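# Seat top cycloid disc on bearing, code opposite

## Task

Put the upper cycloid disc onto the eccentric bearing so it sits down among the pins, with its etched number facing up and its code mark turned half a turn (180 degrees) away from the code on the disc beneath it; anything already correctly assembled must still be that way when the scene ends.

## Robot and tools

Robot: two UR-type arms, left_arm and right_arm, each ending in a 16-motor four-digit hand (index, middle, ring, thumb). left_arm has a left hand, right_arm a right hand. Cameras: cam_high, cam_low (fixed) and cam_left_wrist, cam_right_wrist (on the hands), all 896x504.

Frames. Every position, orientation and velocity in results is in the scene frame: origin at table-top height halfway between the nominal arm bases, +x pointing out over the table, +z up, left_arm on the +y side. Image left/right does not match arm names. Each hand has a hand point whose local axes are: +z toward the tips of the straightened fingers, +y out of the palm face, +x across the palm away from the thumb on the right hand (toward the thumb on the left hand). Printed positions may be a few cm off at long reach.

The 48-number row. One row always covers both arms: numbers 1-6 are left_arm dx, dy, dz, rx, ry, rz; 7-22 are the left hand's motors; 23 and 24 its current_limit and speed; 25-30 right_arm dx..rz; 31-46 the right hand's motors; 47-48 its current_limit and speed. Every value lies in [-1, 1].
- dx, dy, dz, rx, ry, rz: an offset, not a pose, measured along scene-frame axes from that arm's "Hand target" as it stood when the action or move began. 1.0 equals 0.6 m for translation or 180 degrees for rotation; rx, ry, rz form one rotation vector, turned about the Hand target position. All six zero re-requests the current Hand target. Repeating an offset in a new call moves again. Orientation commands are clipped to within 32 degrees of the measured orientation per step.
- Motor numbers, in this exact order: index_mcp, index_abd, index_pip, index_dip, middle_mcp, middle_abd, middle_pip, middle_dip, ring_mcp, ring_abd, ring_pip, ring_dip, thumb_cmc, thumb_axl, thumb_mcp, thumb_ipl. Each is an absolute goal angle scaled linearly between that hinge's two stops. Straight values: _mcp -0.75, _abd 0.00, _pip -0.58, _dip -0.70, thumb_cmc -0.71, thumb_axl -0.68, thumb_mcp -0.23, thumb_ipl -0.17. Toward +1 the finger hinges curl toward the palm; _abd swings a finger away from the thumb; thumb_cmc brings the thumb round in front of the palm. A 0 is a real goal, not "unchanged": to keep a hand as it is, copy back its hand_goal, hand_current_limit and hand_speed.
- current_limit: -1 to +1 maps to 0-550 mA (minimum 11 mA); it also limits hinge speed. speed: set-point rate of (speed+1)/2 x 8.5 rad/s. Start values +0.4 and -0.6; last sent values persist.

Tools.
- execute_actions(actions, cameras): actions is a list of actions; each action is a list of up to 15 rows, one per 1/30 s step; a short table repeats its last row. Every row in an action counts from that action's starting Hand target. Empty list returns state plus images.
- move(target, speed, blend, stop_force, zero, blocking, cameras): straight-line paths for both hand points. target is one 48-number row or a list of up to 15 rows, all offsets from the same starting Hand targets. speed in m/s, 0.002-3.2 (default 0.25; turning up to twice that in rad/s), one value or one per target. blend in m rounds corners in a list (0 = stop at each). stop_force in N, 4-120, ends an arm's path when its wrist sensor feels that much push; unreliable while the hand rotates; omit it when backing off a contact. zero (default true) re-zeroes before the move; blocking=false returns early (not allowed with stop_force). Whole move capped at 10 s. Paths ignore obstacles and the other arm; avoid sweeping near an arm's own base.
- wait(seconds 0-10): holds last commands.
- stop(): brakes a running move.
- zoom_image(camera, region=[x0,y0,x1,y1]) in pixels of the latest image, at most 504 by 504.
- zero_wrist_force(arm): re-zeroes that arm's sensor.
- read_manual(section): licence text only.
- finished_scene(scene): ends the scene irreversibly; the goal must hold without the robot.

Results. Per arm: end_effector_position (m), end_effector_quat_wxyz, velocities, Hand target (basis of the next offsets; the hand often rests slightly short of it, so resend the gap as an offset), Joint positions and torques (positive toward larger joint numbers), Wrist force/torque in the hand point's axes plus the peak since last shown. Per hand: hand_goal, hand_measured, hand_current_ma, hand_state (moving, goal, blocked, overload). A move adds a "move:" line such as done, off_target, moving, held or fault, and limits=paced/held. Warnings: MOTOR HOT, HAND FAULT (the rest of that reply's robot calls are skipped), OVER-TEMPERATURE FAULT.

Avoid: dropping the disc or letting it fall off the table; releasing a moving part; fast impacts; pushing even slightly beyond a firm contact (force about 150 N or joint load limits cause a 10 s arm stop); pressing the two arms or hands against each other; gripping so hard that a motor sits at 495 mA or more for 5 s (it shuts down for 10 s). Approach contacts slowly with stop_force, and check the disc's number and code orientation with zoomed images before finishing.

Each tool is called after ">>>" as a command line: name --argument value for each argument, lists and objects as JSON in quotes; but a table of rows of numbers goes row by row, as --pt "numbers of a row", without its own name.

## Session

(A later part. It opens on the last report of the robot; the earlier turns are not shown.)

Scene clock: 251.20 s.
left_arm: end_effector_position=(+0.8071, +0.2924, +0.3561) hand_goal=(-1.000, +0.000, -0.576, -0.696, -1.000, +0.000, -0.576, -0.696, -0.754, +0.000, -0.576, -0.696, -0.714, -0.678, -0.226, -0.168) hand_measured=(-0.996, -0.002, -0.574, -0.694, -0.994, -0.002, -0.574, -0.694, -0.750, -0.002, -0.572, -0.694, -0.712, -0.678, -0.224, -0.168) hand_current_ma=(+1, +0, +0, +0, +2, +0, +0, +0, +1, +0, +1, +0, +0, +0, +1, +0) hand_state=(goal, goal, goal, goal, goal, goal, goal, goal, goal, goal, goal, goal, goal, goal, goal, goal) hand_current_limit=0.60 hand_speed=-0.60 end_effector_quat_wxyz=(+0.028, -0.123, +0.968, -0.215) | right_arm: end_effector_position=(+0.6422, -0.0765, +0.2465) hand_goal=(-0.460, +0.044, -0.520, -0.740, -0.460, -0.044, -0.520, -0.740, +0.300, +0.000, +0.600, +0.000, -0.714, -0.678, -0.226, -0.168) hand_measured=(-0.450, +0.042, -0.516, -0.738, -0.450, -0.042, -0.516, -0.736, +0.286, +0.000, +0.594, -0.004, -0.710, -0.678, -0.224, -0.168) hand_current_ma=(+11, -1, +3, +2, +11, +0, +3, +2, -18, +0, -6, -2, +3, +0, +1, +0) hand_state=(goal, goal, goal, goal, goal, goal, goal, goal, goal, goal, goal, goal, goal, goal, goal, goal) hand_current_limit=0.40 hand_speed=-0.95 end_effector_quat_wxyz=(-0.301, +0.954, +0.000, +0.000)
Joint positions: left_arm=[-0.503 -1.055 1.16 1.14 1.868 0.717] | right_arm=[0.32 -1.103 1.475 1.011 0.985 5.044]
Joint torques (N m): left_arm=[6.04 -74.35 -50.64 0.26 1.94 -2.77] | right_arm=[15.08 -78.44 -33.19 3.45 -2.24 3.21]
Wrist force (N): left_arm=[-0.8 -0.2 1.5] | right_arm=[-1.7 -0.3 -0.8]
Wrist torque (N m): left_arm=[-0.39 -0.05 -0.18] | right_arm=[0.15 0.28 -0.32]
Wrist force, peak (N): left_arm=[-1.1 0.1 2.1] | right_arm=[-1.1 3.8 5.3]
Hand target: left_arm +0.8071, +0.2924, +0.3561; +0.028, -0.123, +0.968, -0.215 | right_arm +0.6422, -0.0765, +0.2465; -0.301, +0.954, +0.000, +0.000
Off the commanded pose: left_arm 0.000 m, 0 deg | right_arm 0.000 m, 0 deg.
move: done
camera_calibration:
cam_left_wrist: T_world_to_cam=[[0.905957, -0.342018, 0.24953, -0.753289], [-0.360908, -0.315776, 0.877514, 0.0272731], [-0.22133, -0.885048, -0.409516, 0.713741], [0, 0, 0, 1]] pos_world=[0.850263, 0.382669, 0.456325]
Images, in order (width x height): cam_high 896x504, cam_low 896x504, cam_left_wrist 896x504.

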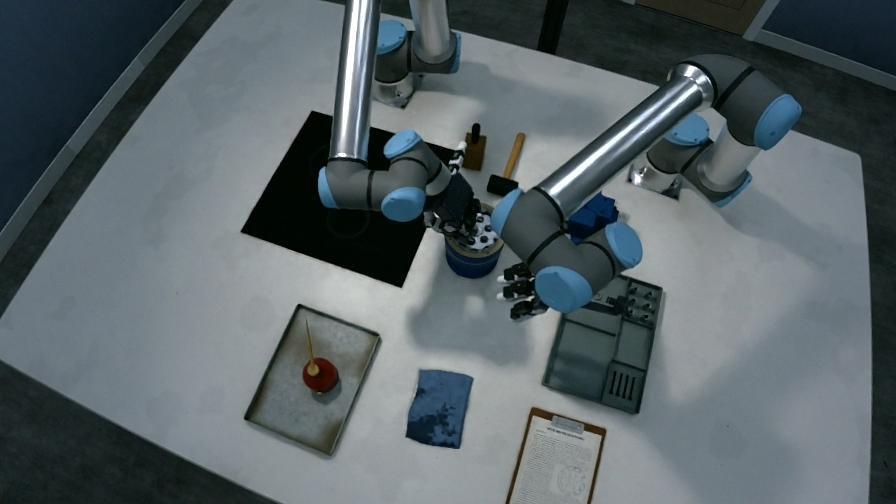

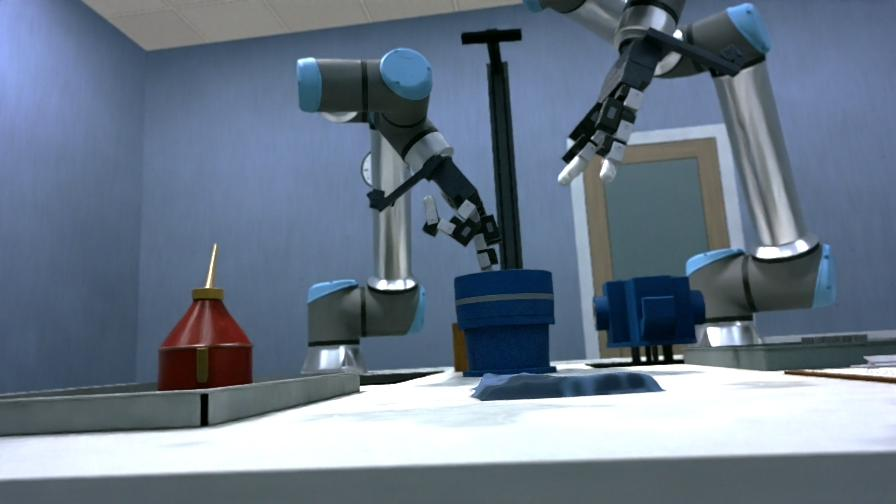

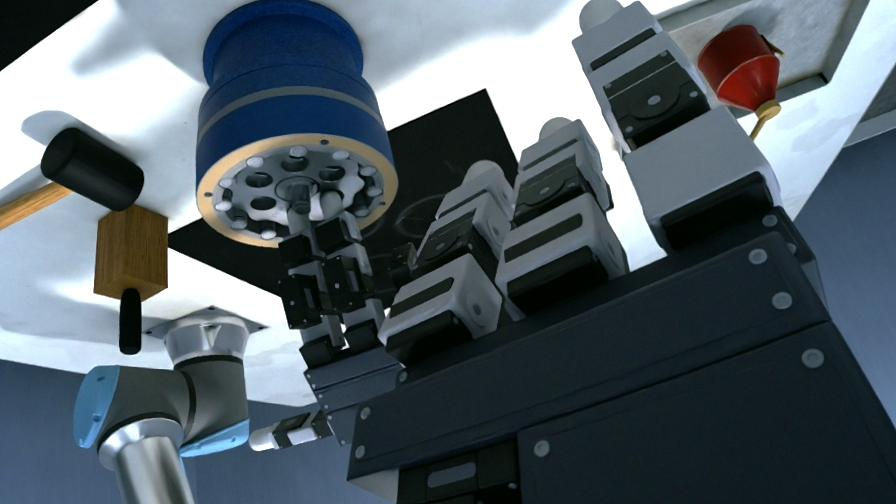

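>>> move --target '[0,0,0,0,0,0,-1,0,-0.576,-0.696,-1,0,-0.576,-0.696,-0.754,0,-0.576,-0.696,-0.714,-0.678,-0.226,-0.168,0.6,-0.6,0,0,0,0,0,0,-0.528,0.044,-0.378,-0.626,-0.528,-0.044,-0.378,-0.626,0.3,0,0.6,0,-0.714,-0.678,-0.226,-0.168,0.4,-0.95]' --speed 0.004 --cameras '["cam_left_wrist"]'

>>> zoom_image --camera "cam_left_wrist" --region '[190, 100, 410, 290]'

Scene clock: 252.43 s.
left_arm: end_effector_position=(+0.8071, +0.2924, +0.3561) hand_goal=(-1.000, +0.000, -0.576, -0.696, -1.000, +0.000, -0.576, -0.696, -0.754, +0.000, -0.576, -0.696, -0.714, -0.678, -0.226, -0.168) hand_measured=(-0.996, -0.002, -0.574, -0.694, -0.994, -0.002, -0.574, -0.694, -0.750, -0.002, -0.572, -0.694, -0.712, -0.678, -0.224, -0.168) hand_current_ma=(+1, +0, +0, +0, +2, +0, +0, +0, +1, +0, +1, +0, +0, +0, +1, +0) hand_state=(goal, goal, goal, goal, goal, goal, goal, goal, goal, goal, goal, goal, goal, goal, goal, goal) hand_current_limit=0.60 hand_speed=-0.60 end_effector_quat_wxyz=(+0.028, -0.123, +0.968, -0.215) | right_arm: end_effector_position=(+0.6422, -0.0765, +0.2465) hand_goal=(-0.528, +0.044, -0.378, -0.626, -0.528, -0.044, -0.378, -0.626, +0.300, +0.000, +0.600, +0.000, -0.714, -0.678, -0.226, -0.168) hand_measured=(-0.518, +0.042, -0.380, -0.628, -0.518, -0.042, -0.380, -0.628, +0.286, +0.000, +0.594, -0.004, -0.710, -0.678, -0.224, -0.168) hand_current_ma=(+12, -1, -1, -2, +12, +0, -1, -2, -18, +0, -6, -2, +3, +0, +1, +0) hand_state=(goal, goal, goal, goal, goal, goal, goal, goal, goal, goal, goal, goal, goal, goal, goal, goal) hand_current_limit=0.40 hand_speed=-0.95 end_effector_quat_wxyz=(-0.301, +0.954, +0.000, +0.000)
Joint positions: left_arm=[-0.503 -1.055 1.16 1.14 1.868 0.717] | right_arm=[0.32 -1.103 1.475 1.011 0.985 5.044]
Joint torques (N m): left_arm=[7.24 -74.02 -50.74 0.26 1.82 -2.73] | right_arm=[12.88 -59.34 -27.12 2.02 -3.43 2.95]
Wrist force (N): left_arm=[-0.9 -0.2 1.4] | right_arm=[-1.1 -0.2 -0.7]
Wrist torque (N m): left_arm=[-0.37 -0.04 -0.19] | right_arm=[0.14 0.20 -0.27]
Wrist force, peak (N): left_arm=[-0.7 0.0 2.1] | right_arm=[-1.5 -0.5 -1.1]
Hand target: left_arm +0.8071, +0.2924, +0.3561; +0.028, -0.123, +0.968, -0.215 | right_arm +0.6422, -0.0765, +0.2465; -0.301, +0.954, +0.000, +0.000
Off the commanded pose: left_arm 0.000 m, 0 deg | right_arm 0.000 m, 0 deg.
move: done
camera_calibration:
cam_left_wrist: T_world_to_cam=[[0.905957, -0.342018, 0.24953, -0.753289], [-0.360908, -0.315776, 0.877514, 0.0272731], [-0.22133, -0.885048, -0.409516, 0.713741], [0, 0, 0, 1]] pos_world=[0.850263, 0.382669, 0.456325]
Images, in order (width x height): cam_left_wrist 896x504.

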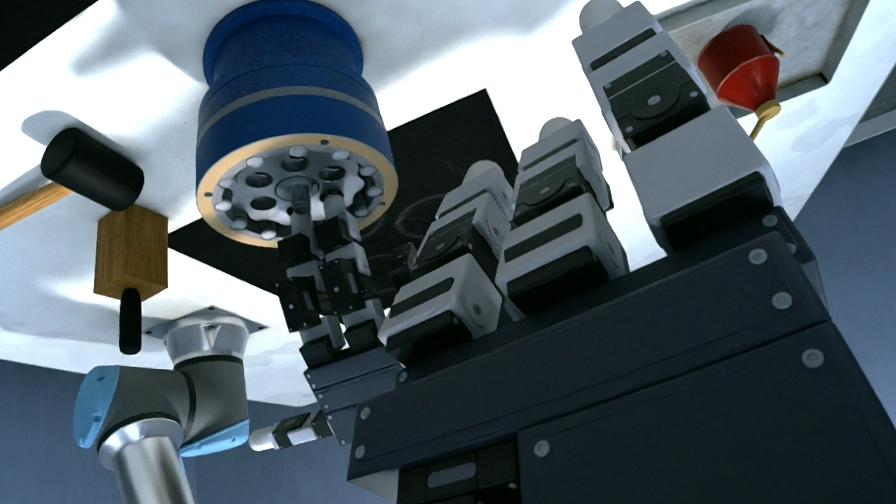

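Scaled by 2.291 from the camera's 896x504 image, which has a finer 1280x720 frame.

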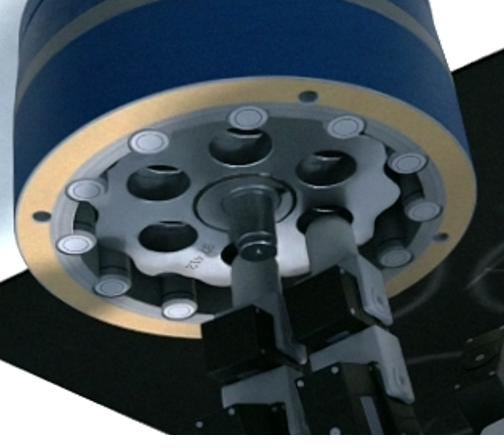

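Disc has dropped in. Raise straight up.

>>> move --pt "0 0 0 0 0 0 -1 0 -0.576 -0.696 -1 0 -0.576 -0.696 -0.754 0 -0.576 -0.696 -0.714 -0.678 -0.226 -0.168 0.6 -0.6 0 0 0.0334 0 0 0 -0.528 0.044 -0.378 -0.626 -0.528 -0.044 -0.378 -0.626 0.3 0 0.6 0 -0.714 -0.678 -0.226 -0.168 0.4 -0.95" --pt "0 0 0 0 0 0 -1 0 -0.576 -0.696 -1 0 -0.576 -0.696 -0.754 0 -0.576 -0.696 -0.714 -0.678 -0.226 -0.168 0.6 -0.6 0 0 0.15 0 0 0 -0.528 0.044 -0.378 -0.626 -0.528 -0.044 -0.378 -0.626 0.3 0 0.6 0 -0.714 -0.678 -0.226 -0.168 0.4 -0.95" --pt "0 0 0 0 0 0 -1 0 -0.576 -0.696 -1 0 -0.576 -0.696 -0.754 0 -0.576 -0.696 -0.714 -0.678 -0.226 -0.168 0.6 -0.6 0 -0.2 0.17 0 0 0 -0.528 0.044 -0.378 -0.626 -0.528 -0.044 -0.378 -0.626 0.3 0 0.6 0 -0.714 -0.678 -0.226 -0.168 0.4 -0.95" --speed '[0.012, 0.06, 0.15]' --cameras '["all"]'

>>> zoom_image --camera "cam_left_wrist" --region '[190, 100, 410, 290]'

>>> zoom_image --camera "cam_high" --region '[435, 190, 515, 260]'

Scene clock: 257.33 s.
left_arm: end_effector_position=(+0.8071, +0.2924, +0.3561) hand_goal=(-1.000, +0.000, -0.576, -0.696, -1.000, +0.000, -0.576, -0.696, -0.754, +0.000, -0.576, -0.696, -0.714, -0.678, -0.226, -0.168) hand_measured=(-0.996, -0.002, -0.574, -0.694, -0.994, -0.002, -0.574, -0.694, -0.750, -0.002, -0.572, -0.694, -0.712, -0.678, -0.224, -0.168) hand_current_ma=(+1, +0, +0, +0, +2, +0, +0, +0, +1, +0, +1, +0, +0, +0, +1, +0) hand_state=(goal, goal, goal, goal, goal, goal, goal, goal, goal, goal, goal, goal, goal, goal, goal, goal) hand_current_limit=0.60 hand_speed=-0.60 end_effector_quat_wxyz=(+0.028, -0.123, +0.968, -0.215) | right_arm: end_effector_position=(+0.6422, -0.1964, +0.3485) hand_goal=(-0.528, +0.044, -0.378, -0.626, -0.528, -0.044, -0.378, -0.626, +0.300, +0.000, +0.600, +0.000, -0.714, -0.678, -0.226, -0.168) hand_measured=(-0.518, +0.042, -0.380, -0.628, -0.520, -0.042, -0.380, -0.628, +0.286, +0.000, +0.594, -0.004, -0.710, -0.678, -0.224, -0.168) hand_current_ma=(+10, -1, -1, -2, +10, +0, -1, -2, -18, +0, -6, -2, +3, +0, +1, +0) hand_state=(goal, goal, goal, goal, goal, goal, goal, goal, goal, goal, goal, goal, goal, goal, goal, goal) hand_current_limit=0.40 hand_speed=-0.95 end_effector_quat_wxyz=(-0.301, +0.954, +0.000, +0.000)
Joint positions: left_arm=[-0.503 -1.055 1.16 1.14 1.868 0.717] | right_arm=[0.142 -1.228 1.494 1.237 0.962 4.831]
Joint torques (N m): left_arm=[5.47 -73.95 -50.82 0.41 1.84 -2.82] | right_arm=[-15.65 -83.22 -28.71 7.4 -3.52 -2.4]
Wrist force (N): left_arm=[-1.0 0.0 1.7] | right_arm=[-1.0 -0.5 -0.9]
Wrist torque (N m): left_arm=[-0.38 -0.01 -0.20] | right_arm=[0.08 0.19 0.01]
Wrist force, peak (N): left_arm=[-1.3 -0.1 2.0] | right_arm=[-0.9 1.1 -1.8]
Hand target: left_arm +0.8071, +0.2924, +0.3561; +0.028, -0.123, +0.968, -0.215 | right_arm +0.6422, -0.1965, +0.3485; -0.301, +0.954, +0.000, +0.000
Off the commanded pose: left_arm 0.000 m, 0 deg | right_arm 0.000 m, 0 deg.
move: done
camera_calibration:
cam_left_wrist: T_world_to_cam=[[0.905957, -0.342018, 0.24953, -0.753289], [-0.360908, -0.315776, 0.877514, 0.0272731], [-0.22133, -0.885048, -0.409516, 0.713741], [0, 0, 0, 1]] pos_world=[0.850263, 0.382669, 0.456325]
cam_right_wrist: T_world_to_cam=[[-0.778137, -0.478939, -0.40635, 0.586742], [-0.442991, -0.0401501, 0.895626, -0.0790023], [-0.445266, 0.876929, -0.180924, 0.644012], [0, 0, 0, 1]] pos_world=[0.708325, -0.286911, 0.425696]

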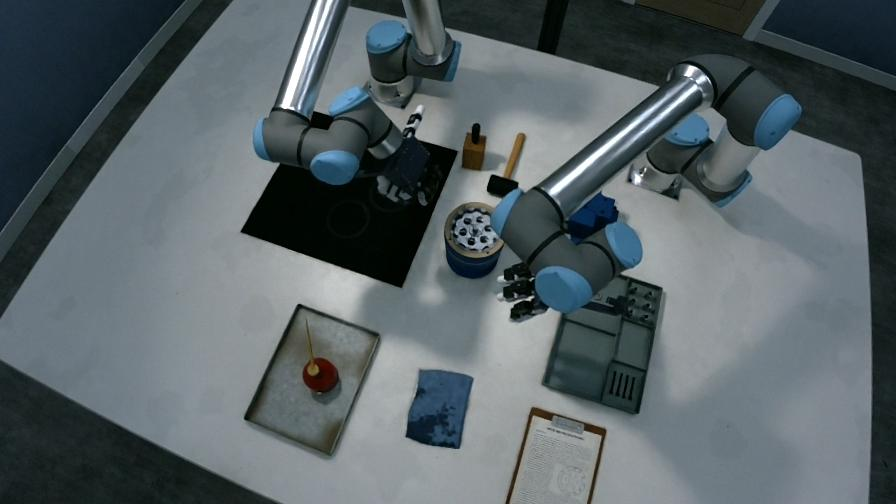

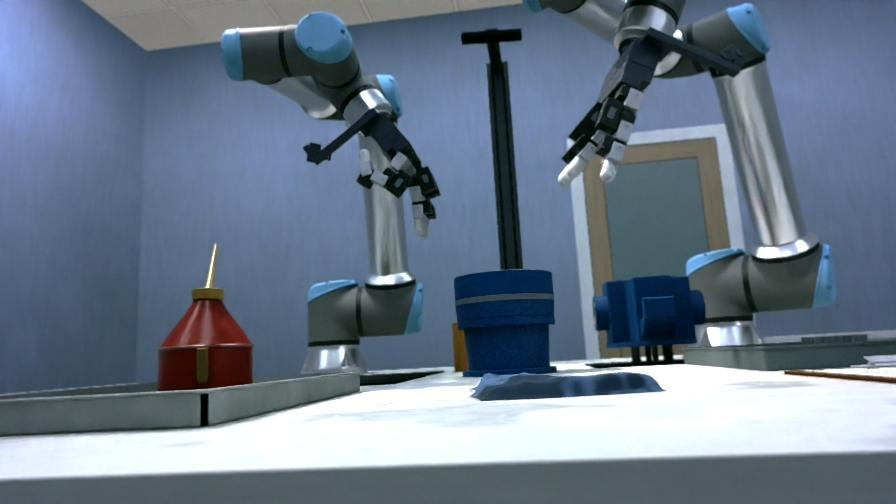

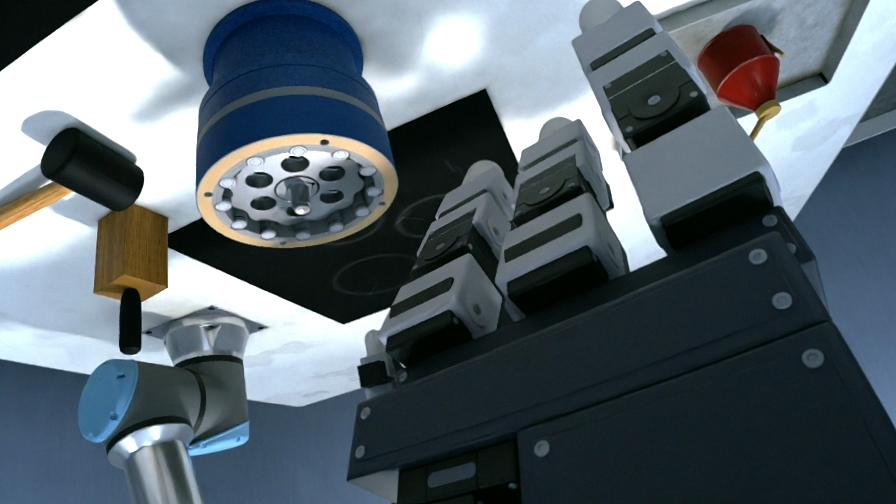

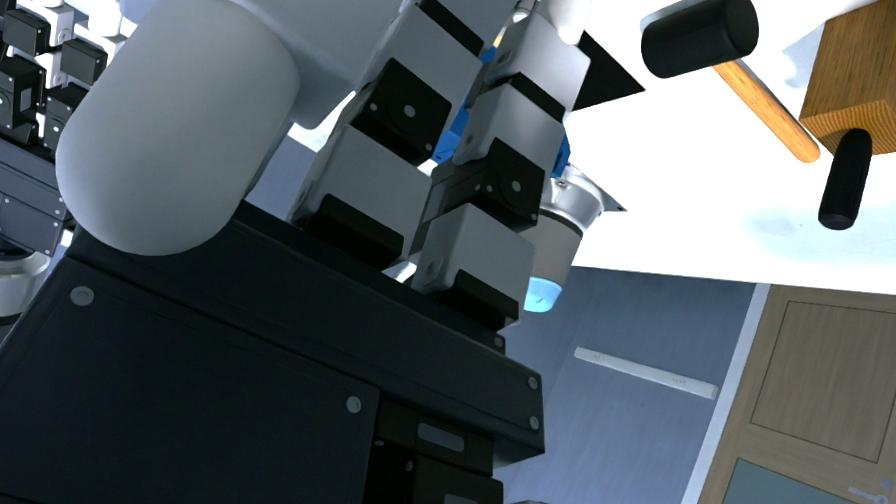

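Scaled by 2.291 from the camera's 896x504 image, which has a finer 1280x720 frame.

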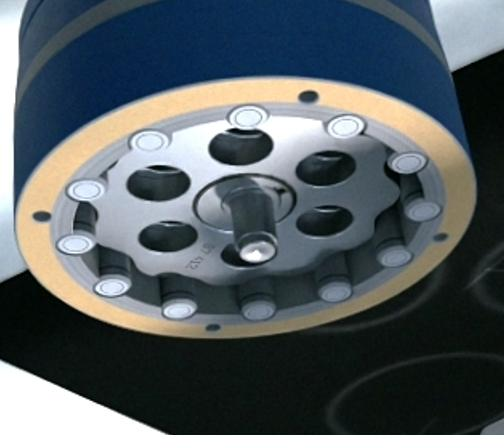

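Scaled by 6.300 from the camera's 896x504 image, which has a finer 1280x720 frame.

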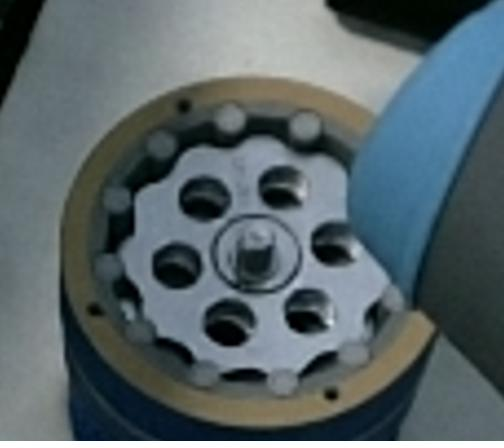

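>>> zoom_image --camera "cam_left_wrist" --region '[240, 150, 340, 240]'

>>> zoom_image --camera "cam_left_wrist" --region '[215, 190, 345, 250]'

Scaled by 5.040 from the camera's 896x504 image, which has a finer 1280x720 frame.

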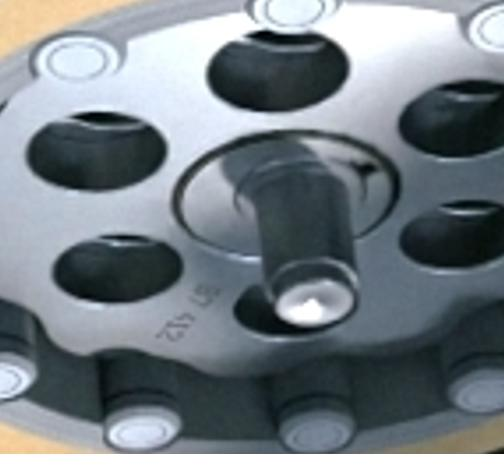

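Scaled by 3.877 from the camera's 896x504 image, which has a finer 1280x720 frame.

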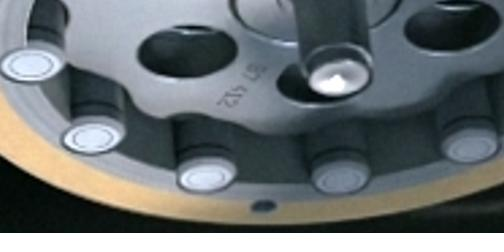

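>>> finished_scene --scene 2

The scene is finished: the task was done.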